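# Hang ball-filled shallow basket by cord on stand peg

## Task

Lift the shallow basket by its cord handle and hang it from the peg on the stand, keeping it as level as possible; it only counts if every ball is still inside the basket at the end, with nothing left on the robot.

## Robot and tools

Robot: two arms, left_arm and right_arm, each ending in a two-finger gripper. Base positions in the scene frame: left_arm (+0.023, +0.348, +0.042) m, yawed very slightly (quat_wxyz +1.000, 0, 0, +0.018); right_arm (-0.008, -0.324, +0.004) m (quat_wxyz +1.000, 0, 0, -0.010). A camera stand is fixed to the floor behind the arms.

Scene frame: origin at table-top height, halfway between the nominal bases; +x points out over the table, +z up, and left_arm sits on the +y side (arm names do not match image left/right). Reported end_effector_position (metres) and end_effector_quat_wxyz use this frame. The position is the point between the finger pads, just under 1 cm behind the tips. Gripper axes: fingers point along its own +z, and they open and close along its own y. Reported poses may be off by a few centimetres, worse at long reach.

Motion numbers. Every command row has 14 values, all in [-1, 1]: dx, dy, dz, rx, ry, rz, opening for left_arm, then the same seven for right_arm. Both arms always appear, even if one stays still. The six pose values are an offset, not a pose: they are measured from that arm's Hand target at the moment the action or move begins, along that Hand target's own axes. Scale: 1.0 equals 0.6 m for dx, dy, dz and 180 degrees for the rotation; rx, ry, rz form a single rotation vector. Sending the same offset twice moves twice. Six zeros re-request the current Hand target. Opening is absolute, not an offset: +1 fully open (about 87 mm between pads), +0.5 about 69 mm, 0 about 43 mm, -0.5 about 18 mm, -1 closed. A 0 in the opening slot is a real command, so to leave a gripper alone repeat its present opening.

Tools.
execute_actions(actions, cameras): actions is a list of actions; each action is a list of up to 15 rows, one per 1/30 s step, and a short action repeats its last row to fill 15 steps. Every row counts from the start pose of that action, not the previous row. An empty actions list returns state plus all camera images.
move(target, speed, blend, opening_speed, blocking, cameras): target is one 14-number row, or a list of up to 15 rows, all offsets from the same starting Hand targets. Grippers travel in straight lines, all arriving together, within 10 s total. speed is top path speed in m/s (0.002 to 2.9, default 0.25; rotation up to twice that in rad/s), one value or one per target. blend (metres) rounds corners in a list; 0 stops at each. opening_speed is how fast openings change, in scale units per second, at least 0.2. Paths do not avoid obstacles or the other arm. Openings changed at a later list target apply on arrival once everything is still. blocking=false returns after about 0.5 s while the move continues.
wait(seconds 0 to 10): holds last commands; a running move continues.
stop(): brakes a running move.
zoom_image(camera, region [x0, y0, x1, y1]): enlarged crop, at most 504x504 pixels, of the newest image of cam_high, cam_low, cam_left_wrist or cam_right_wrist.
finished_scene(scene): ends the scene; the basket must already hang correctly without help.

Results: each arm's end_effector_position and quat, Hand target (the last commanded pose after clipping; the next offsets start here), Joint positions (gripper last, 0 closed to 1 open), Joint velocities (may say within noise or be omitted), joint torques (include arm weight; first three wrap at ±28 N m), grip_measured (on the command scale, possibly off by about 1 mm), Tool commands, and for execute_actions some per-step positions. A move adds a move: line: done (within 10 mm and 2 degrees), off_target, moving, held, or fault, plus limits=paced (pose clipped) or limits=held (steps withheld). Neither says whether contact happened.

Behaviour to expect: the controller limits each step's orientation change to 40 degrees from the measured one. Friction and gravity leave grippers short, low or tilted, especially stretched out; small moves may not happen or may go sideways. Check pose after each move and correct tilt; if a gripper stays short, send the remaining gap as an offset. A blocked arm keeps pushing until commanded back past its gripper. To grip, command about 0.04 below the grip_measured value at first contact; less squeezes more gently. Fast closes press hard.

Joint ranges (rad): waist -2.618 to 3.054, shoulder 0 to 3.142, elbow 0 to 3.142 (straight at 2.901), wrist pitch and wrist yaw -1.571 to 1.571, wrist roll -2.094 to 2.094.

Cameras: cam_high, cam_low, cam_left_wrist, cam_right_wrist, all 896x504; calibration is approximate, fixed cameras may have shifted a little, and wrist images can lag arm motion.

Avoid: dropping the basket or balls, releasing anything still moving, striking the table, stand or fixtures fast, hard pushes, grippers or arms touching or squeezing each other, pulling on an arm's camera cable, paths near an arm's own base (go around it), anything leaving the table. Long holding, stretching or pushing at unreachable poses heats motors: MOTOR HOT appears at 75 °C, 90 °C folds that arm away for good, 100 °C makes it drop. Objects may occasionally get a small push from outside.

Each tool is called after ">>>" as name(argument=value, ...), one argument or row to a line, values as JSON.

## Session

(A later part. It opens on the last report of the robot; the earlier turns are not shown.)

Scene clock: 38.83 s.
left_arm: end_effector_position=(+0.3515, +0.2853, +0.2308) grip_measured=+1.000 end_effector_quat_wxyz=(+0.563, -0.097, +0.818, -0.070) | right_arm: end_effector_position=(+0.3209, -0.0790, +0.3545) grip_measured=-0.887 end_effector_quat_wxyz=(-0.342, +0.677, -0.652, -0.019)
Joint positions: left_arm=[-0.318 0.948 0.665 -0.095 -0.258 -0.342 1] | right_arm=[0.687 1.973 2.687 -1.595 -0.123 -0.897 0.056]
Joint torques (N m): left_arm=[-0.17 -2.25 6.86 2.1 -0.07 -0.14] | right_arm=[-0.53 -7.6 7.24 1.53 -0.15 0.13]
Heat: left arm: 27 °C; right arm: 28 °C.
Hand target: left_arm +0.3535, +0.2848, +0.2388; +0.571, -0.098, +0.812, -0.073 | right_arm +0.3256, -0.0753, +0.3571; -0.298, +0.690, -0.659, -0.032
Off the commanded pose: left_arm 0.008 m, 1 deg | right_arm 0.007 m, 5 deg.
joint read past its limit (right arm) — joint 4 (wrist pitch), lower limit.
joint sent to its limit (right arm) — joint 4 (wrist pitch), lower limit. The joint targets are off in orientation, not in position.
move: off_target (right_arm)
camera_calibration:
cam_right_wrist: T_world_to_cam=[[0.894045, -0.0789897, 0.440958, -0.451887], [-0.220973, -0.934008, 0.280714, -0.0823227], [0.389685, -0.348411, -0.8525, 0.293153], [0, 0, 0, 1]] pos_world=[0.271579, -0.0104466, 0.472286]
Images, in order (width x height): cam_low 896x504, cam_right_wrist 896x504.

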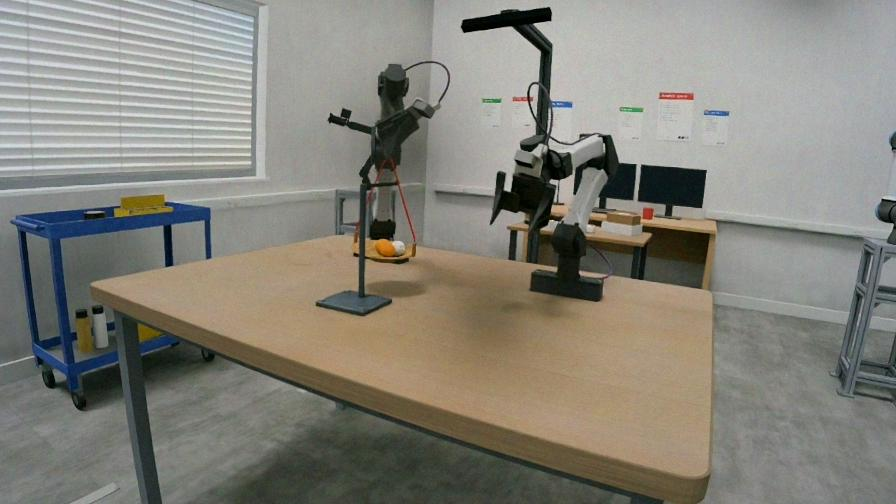

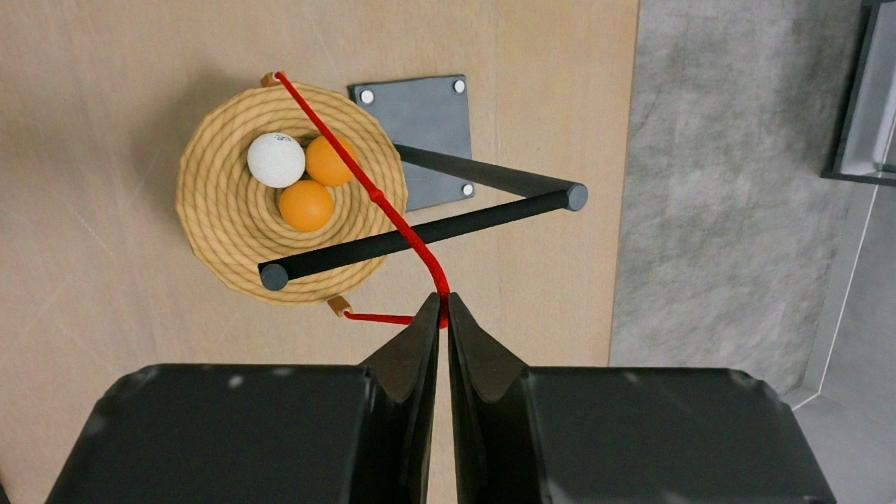

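>>> move(
  target=[0,0,0,0,0,0,1,0.0328,0.0258,0.0563,0,0,0,-1],
  speed=0.03,
  cameras=["cam_low","cam_right_wrist"],
)

>>> zoom_image(
  camera="cam_low",
  region=[310, 120, 480, 310],
)

Scene clock: 41.47 s.
left_arm: end_effector_position=(+0.3515, +0.2853, +0.2308) grip_measured=+1.000 end_effector_quat_wxyz=(+0.563, -0.097, +0.818, -0.070) | right_arm: end_effector_position=(+0.3271, -0.0745, +0.2989) grip_measured=-0.887 end_effector_quat_wxyz=(-0.271, +0.692, -0.668, -0.031)
Joint positions: left_arm=[-0.318 0.948 0.665 -0.095 -0.258 -0.342 1] | right_arm=[0.684 1.968 2.457 -1.522 -0.131 -0.906 0.056]
Joint torques (N m): left_arm=[-0.12 -2.25 6.84 2.13 -0.09 -0.12] | right_arm=[-0.69 -13.6 5.38 1.45 -0.14 0.06]
Heat: left arm: 27 °C; right arm: 28 °C.
Hand target: left_arm +0.3535, +0.2848, +0.2388; +0.571, -0.098, +0.812, -0.073 | right_arm +0.3255, -0.0768, +0.3152; -0.298, +0.690, -0.659, -0.032
Off the commanded pose: left_arm 0.008 m, 1 deg | right_arm 0.017 m, 3 deg.
move: off_target (right_arm)
camera_calibration:
cam_right_wrist: T_world_to_cam=[[0.940745, -0.0355033, 0.337252, -0.41355], [-0.173475, -0.904913, 0.388636, -0.106818], [0.291386, -0.424113, -0.857451, 0.272793], [0, 0, 0, 1]] pos_world=[0.291027, 0.0043517, 0.41489]
Images, in order (width x height): cam_low 896x504, cam_right_wrist 896x504.

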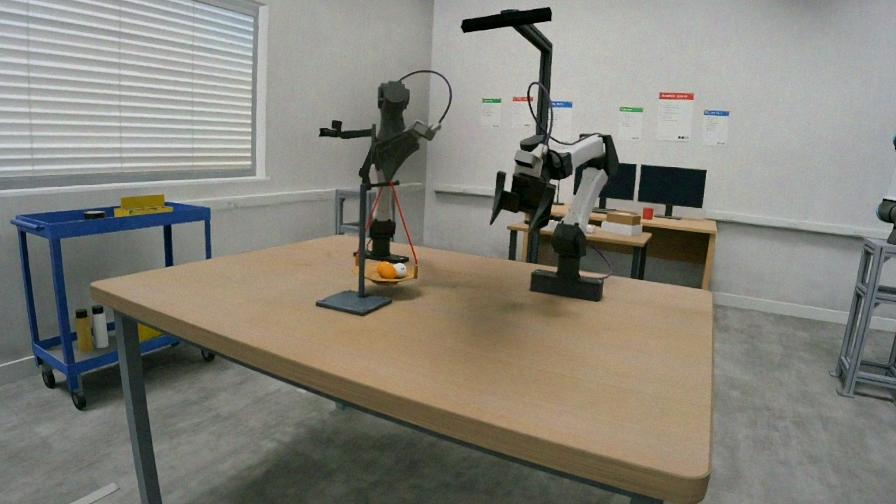

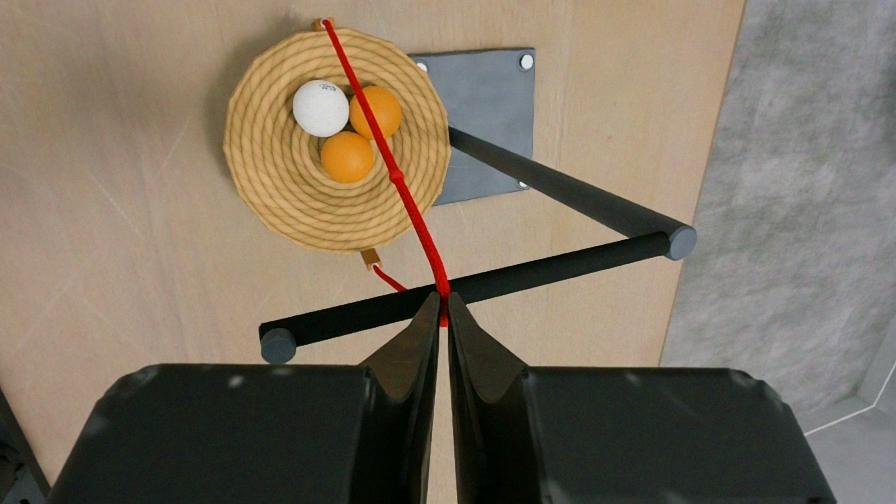

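Scaled by 2.653 from the camera's 896x504 image, which has a finer 1280x720 frame.

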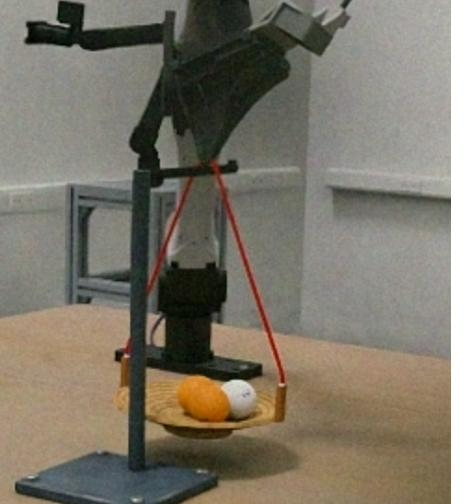

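>>> move(
  target=[0,0,0,0,0,0,1,0.0067,-0.0023,-0.0086,0,0,0,-1],
  speed=0.02,
  cameras=["cam_low","cam_right_wrist"],
)

>>> zoom_image(
  camera="cam_low",
  region=[310, 120, 480, 310],
)

>>> zoom_image(
  camera="cam_right_wrist",
  region=[380, 230, 520, 350],
)

Scene clock: 42.70 s.
left_arm: end_effector_position=(+0.3515, +0.2853, +0.2308) grip_measured=+1.000 end_effector_quat_wxyz=(+0.563, -0.097, +0.818, -0.070) | right_arm: end_effector_position=(+0.3304, -0.0784, +0.2989) grip_measured=-0.887 end_effector_quat_wxyz=(-0.272, +0.691, -0.669, -0.031)
Joint positions: left_arm=[-0.318 0.948 0.665 -0.095 -0.258 -0.342 1] | right_arm=[0.669 1.968 2.457 -1.522 -0.139 -0.917 0.056]
Joint torques (N m): left_arm=[-0.2 -2.29 6.82 2.14 -0.11 -0.12] | right_arm=[-0.61 -14.12 6.06 1.3 -0.14 0.1]
Heat: left arm: 27 °C; right arm: 29 °C.
Hand target: left_arm +0.3535, +0.2848, +0.2388; +0.571, -0.098, +0.812, -0.073 | right_arm +0.3255, -0.0828, +0.3182; -0.298, +0.690, -0.659, -0.032
Off the commanded pose: left_arm 0.008 m, 1 deg | right_arm 0.020 m, 3 deg.
move: off_target (right_arm)
camera_calibration:
cam_right_wrist: T_world_to_cam=[[0.940591, -0.0376789, 0.337444, -0.417028], [-0.174969, -0.905497, 0.386602, -0.108776], [0.290988, -0.422676, -0.858295, 0.270785], [0, 0, 0, 1]] pos_world=[0.294425, 0.000245164, 0.41519]
Images, in order (width x height): cam_low 896x504, cam_right_wrist 896x504.

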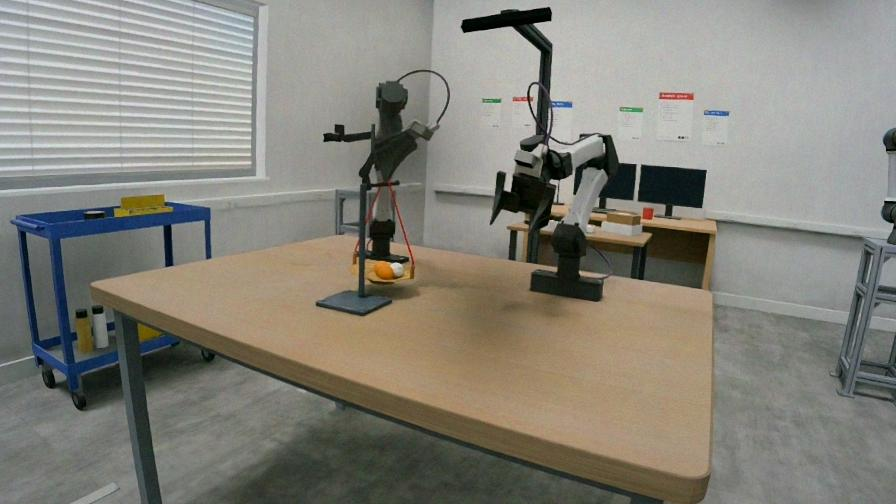

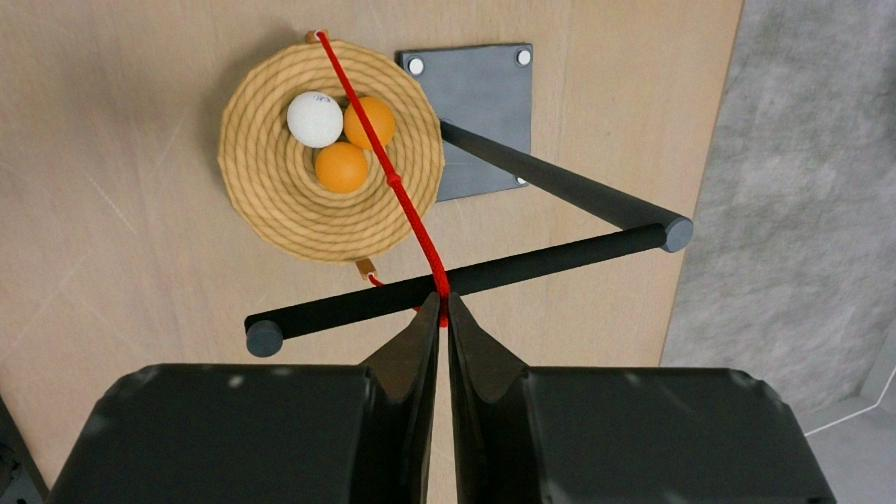

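Scaled by 2.653 from the camera's 896x504 image, which has a finer 1280x720 frame.

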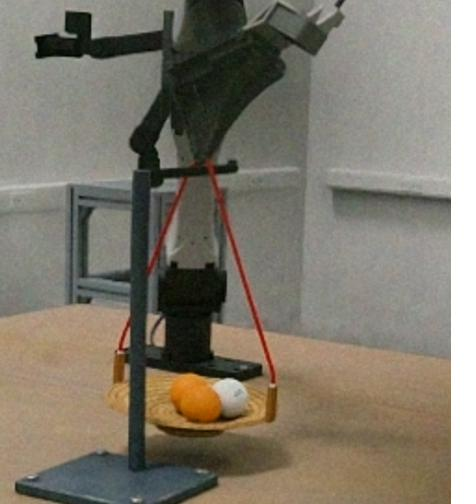

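Scaled by 3.600 from the camera's 896x504 image, which has a finer 1280x720 frame.

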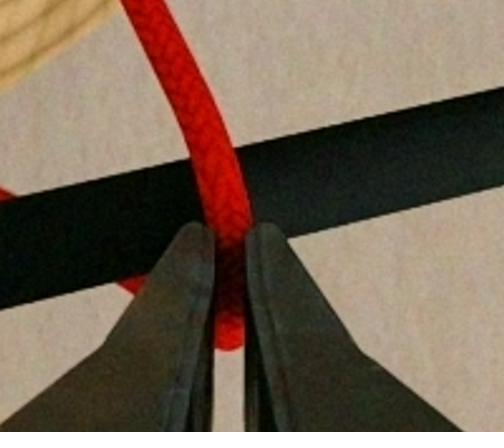

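>>> move(
  target=[0,0,0,0,0,0,1,0.005,0.0013,0.021,0,0,0,-1],
  speed=0.02,
  cameras=["cam_low","cam_right_wrist"],
)

>>> zoom_image(
  camera="cam_low",
  region=[310, 120, 480, 310],
)

Scene clock: 44.00 s.
left_arm: end_effector_position=(+0.3515, +0.2853, +0.2308) grip_measured=+1.000 end_effector_quat_wxyz=(+0.563, -0.097, +0.818, -0.070) | right_arm: end_effector_position=(+0.3293, -0.0792, +0.2963) grip_measured=-0.887 end_effector_quat_wxyz=(-0.279, +0.691, -0.667, -0.030)
Joint positions: left_arm=[-0.318 0.948 0.665 -0.095 -0.258 -0.342 1] | right_arm=[0.669 1.919 2.362 -1.462 -0.14 -0.918 0.056]
Joint torques (N m): left_arm=[-0.16 -2.24 6.78 2.12 -0.08 -0.16] | right_arm=[-0.59 -12.08 5.04 1.52 -0.13 0.08]
Heat: left arm: 27 °C; right arm: 29 °C.
Hand target: left_arm +0.3535, +0.2848, +0.2388; +0.571, -0.098, +0.812, -0.073 | right_arm +0.3295, -0.0797, +0.3062; -0.298, +0.690, -0.659, -0.032
Off the commanded pose: left_arm 0.008 m, 1 deg | right_arm 0.010 m, 2 deg.
move: done
camera_calibration:
cam_right_wrist: T_world_to_cam=[[0.936763, -0.039023, 0.347782, -0.41707], [-0.177946, -0.908822, 0.377329, -0.105245], [0.301347, -0.415354, -0.858295, 0.265689], [0, 0, 0, 1]] pos_world=[0.291903, -0.00156872, 0.412801]
Images, in order (width x height): cam_low 896x504, cam_right_wrist 896x504.

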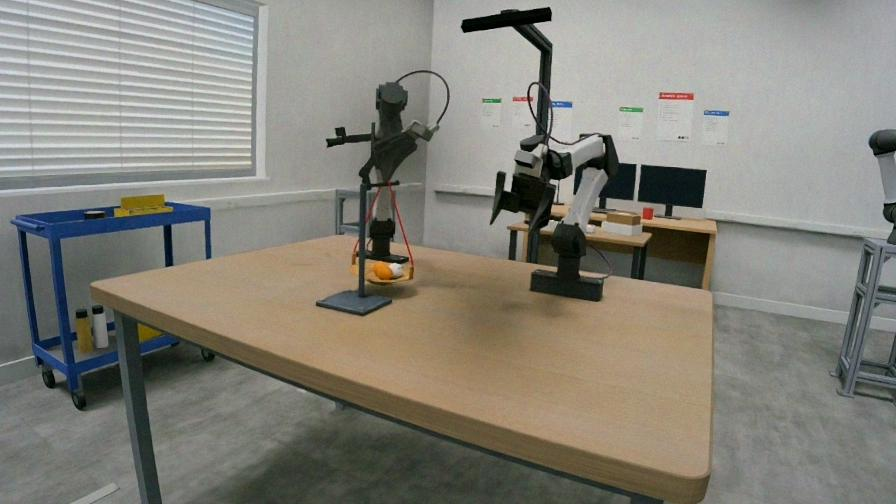

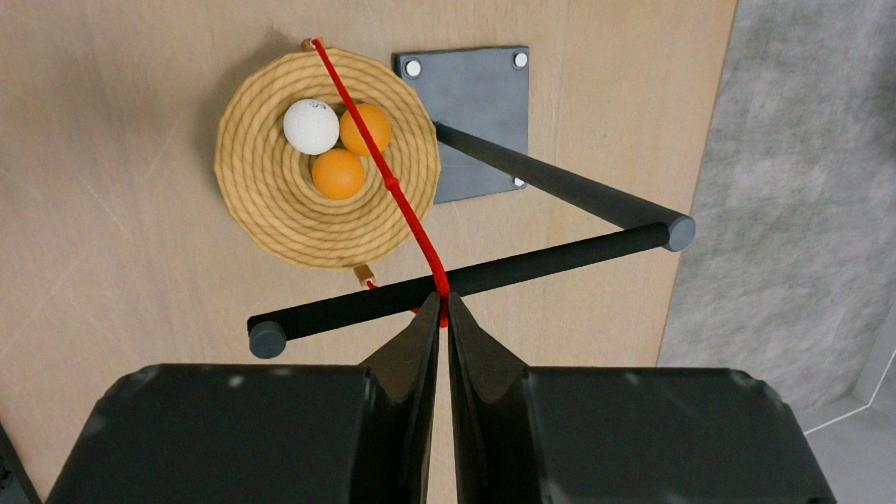

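Scaled by 2.653 from the camera's 896x504 image, which has a finer 1280x720 frame.

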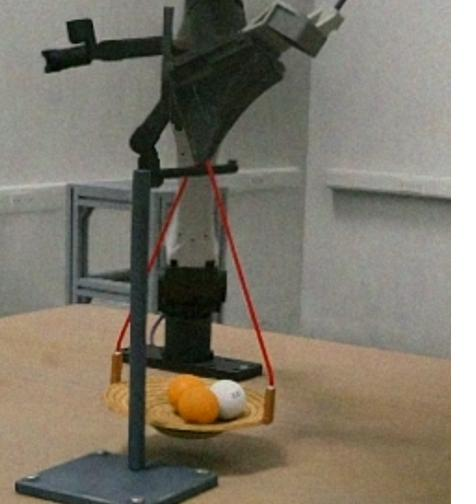

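>>> move(
  target=[0,0,0,0,0,0,1,0,0,0,0,0,0,-0.55],
  speed=0.02,
  opening_speed=0.2,
  cameras=["cam_low","cam_right_wrist"],
)

>>> zoom_image(
  camera="cam_low",
  region=[310, 120, 480, 310],
)

>>> zoom_image(
  camera="cam_right_wrist",
  region=[350, 230, 550, 370],
)

Scene clock: 46.60 s.
left_arm: end_effector_position=(+0.3515, +0.2853, +0.2308) grip_measured=+1.000 end_effector_quat_wxyz=(+0.563, -0.097, +0.818, -0.070) | right_arm: end_effector_position=(+0.3335, -0.0780, +0.2986) grip_measured=-0.550 end_effector_quat_wxyz=(-0.287, +0.689, -0.664, -0.028)
Joint positions: left_arm=[-0.318 0.948 0.665 -0.095 -0.258 -0.342 1] | right_arm=[0.665 1.918 2.362 -1.444 -0.14 -0.922 0.225]
Joint torques (N m): left_arm=[-0.16 -2.24 6.84 2.13 -0.1 -0.12] | right_arm=[-0.29 -12.1 5.01 1.35 -0.14 0.11]
Heat: left arm: 28 °C; right arm: 30 °C.
Hand target: left_arm +0.3535, +0.2848, +0.2388; +0.571, -0.098, +0.812, -0.073 | right_arm +0.3296, -0.0797, +0.3062; -0.298, +0.690, -0.659, -0.032
Off the commanded pose: left_arm 0.008 m, 1 deg | right_arm 0.009 m, 1 deg.
move: done
camera_calibration:
cam_right_wrist: T_world_to_cam=[[0.931028, -0.0429913, 0.362407, -0.424476], [-0.184368, -0.912407, 0.365406, -0.0987002], [0.314954, -0.407019, -0.857403, 0.262676], [0, 0, 0, 1]] pos_world=[0.294271, -0.00138927, 0.415118]
Images, in order (width x height): cam_low 896x504, cam_right_wrist 896x504.

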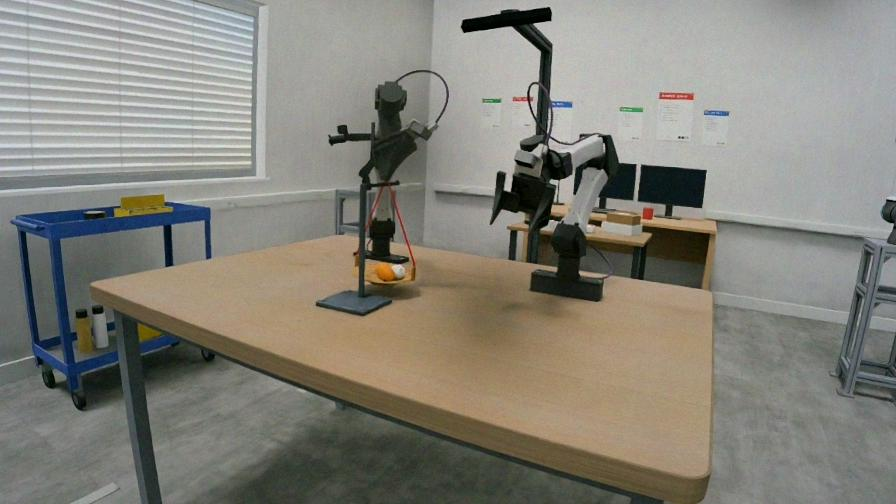

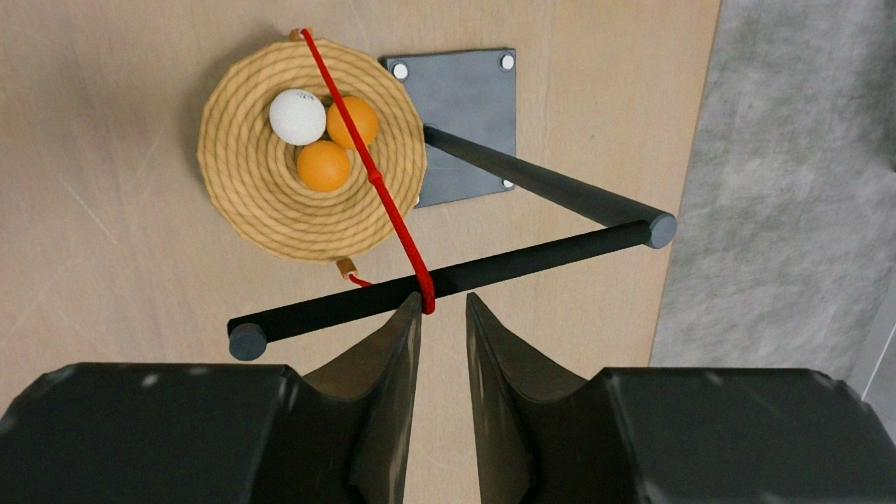

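Scaled by 2.653 from the camera's 896x504 image, which has a finer 1280x720 frame.

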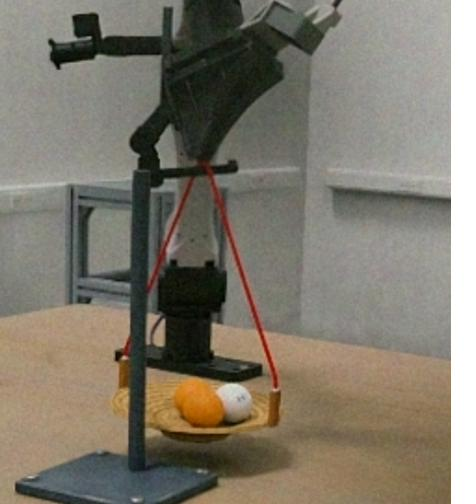

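Scaled by 2.520 from the camera's 896x504 image, which has a finer 1280x720 frame.

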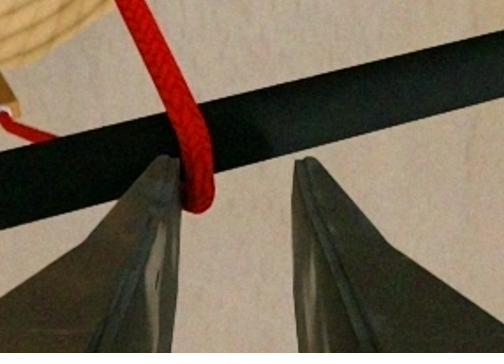

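>>> move(
  target=[
    [0,0,0,0,0,0,1,0.0005,-0.014,0.0,0,0,0,-0.55],
    [0,0,0,0,0,0,1,0.0005,-0.014,-0.127,0,0,0,-0.55],
  ],
  speed=0.04,
  blend=[0.004,0],
  cameras=["cam_low","cam_right_wrist"],
)

>>> zoom_image(
  camera="cam_low",
  region=[310, 150, 450, 290],
)

Scene clock: 49.23 s.
left_arm: end_effector_position=(+0.3515, +0.2853, +0.2308) grip_measured=+1.000 end_effector_quat_wxyz=(+0.563, -0.097, +0.818, -0.070) | right_arm: end_effector_position=(+0.3181, -0.1098, +0.3612) grip_measured=-0.550 end_effector_quat_wxyz=(-0.344, +0.676, -0.651, -0.015)
Joint positions: left_arm=[-0.318 0.948 0.665 -0.095 -0.258 -0.342 1] | right_arm=[0.616 1.87 2.561 -1.575 -0.161 -0.955 0.225]
Joint torques (N m): left_arm=[-0.17 -2.36 6.84 2.13 -0.09 -0.11] | right_arm=[-0.66 -10.77 5.52 1.31 -0.14 0.11]
Heat: left arm: 28 °C; right arm: 30 °C.
Hand target: left_arm +0.3535, +0.2848, +0.2388; +0.571, -0.098, +0.812, -0.073 | right_arm +0.3107, -0.1150, +0.3717; -0.298, +0.690, -0.659, -0.032
Off the commanded pose: left_arm 0.008 m, 1 deg | right_arm 0.014 m, 6 deg.
joint sent to its limit (right arm) — joint 4 (wrist pitch), lower limit. The joint targets are off in orientation, not in position.
move: off_target (right_arm)
camera_calibration:
cam_right_wrist: T_world_to_cam=[[0.889728, -0.0805293, 0.449333, -0.456614], [-0.226286, -0.932674, 0.280917, -0.111822], [0.396459, -0.351617, -0.848048, 0.285024], [0, 0, 0, 1]] pos_world=[0.267958, -0.0408449, 0.478298]
Images, in order (width x height): cam_low 896x504, cam_right_wrist 896x504.

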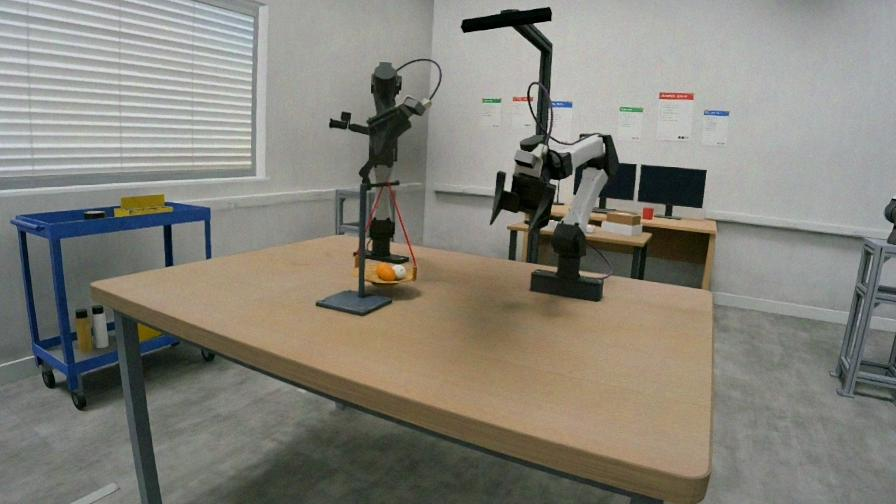

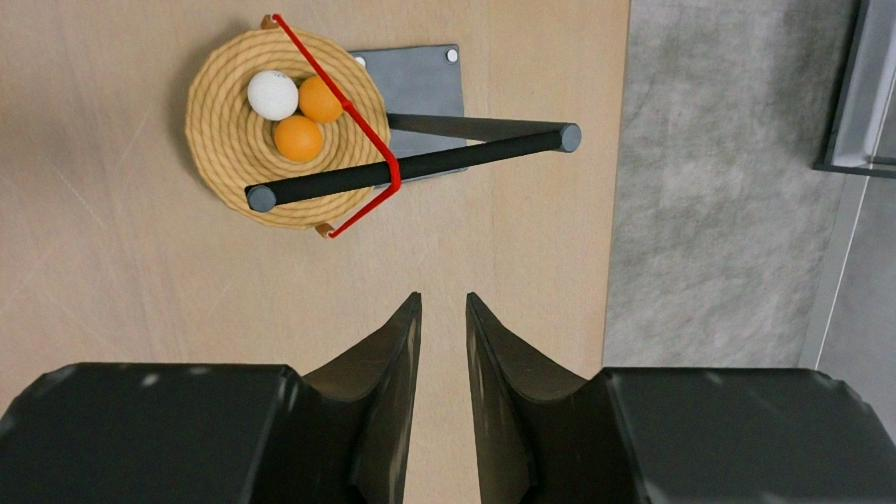

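Scaled by 3.600 from the camera's 896x504 image, which has a finer 1280x720 frame.

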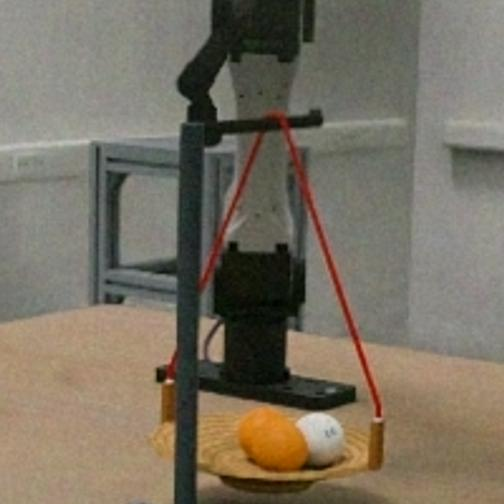

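>>> wait(
  seconds=1,
  cameras=["cam_low"],
)

>>> zoom_image(
  camera="cam_low",
  region=[340, 240, 440, 300],
)

Scene clock: 50.47 s.
left_arm: end_effector_position=(+0.3515, +0.2853, +0.2308) grip_measured=+1.000 end_effector_quat_wxyz=(+0.563, -0.097, +0.818, -0.070) | right_arm: end_effector_position=(+0.3181, -0.1098, +0.3612) grip_measured=-0.550 end_effector_quat_wxyz=(-0.344, +0.676, -0.651, -0.015)
Joint positions: left_arm=[-0.318 0.948 0.665 -0.095 -0.258 -0.342 1] | right_arm=[0.616 1.87 2.561 -1.575 -0.161 -0.955 0.225]
Joint torques (N m): left_arm=[-0.23 -2.26 6.84 2.12 -0.09 -0.12] | right_arm=[-0.65 -10.76 5.5 1.31 -0.15 0.09]
Heat: left arm: 28 °C; right arm: 30 °C.
Hand target: left_arm +0.3535, +0.2848, +0.2388; +0.571, -0.098, +0.812, -0.073 | right_arm +0.3107, -0.1150, +0.3717; -0.298, +0.690, -0.659, -0.032
Tool commands: left_gripper/opening=+1.0 right_gripper/opening=-0.55
Off the commanded pose: left_arm 0.008 m, 1 deg | right_arm 0.014 m, 6 deg.
wait: 1.00 s; at rest from the start
Images, in order (width x height): cam_low 896x504.

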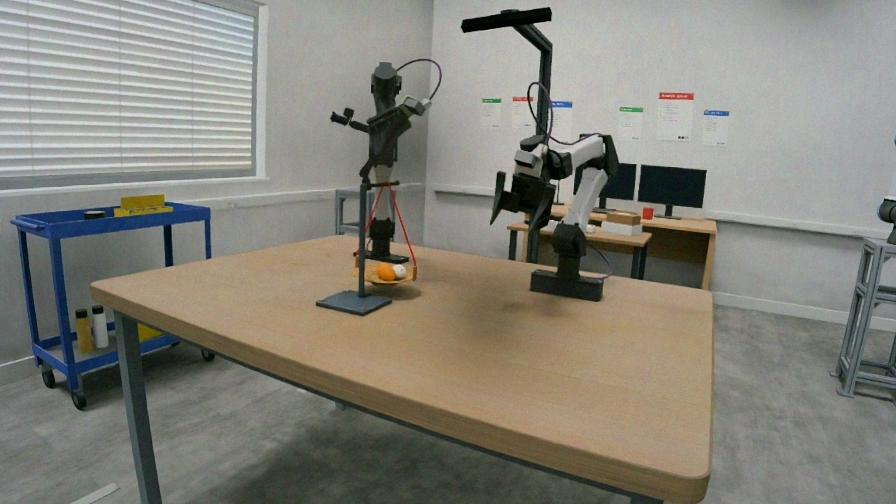

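Scaled by 5.040 from the camera's 896x504 image, which has a finer 1280x720 frame.

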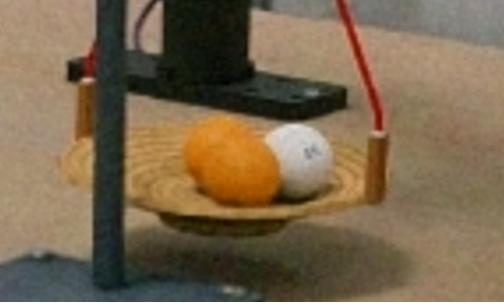

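>>> finished_scene(
  scene=2,
)

The scene is finished: the task was done.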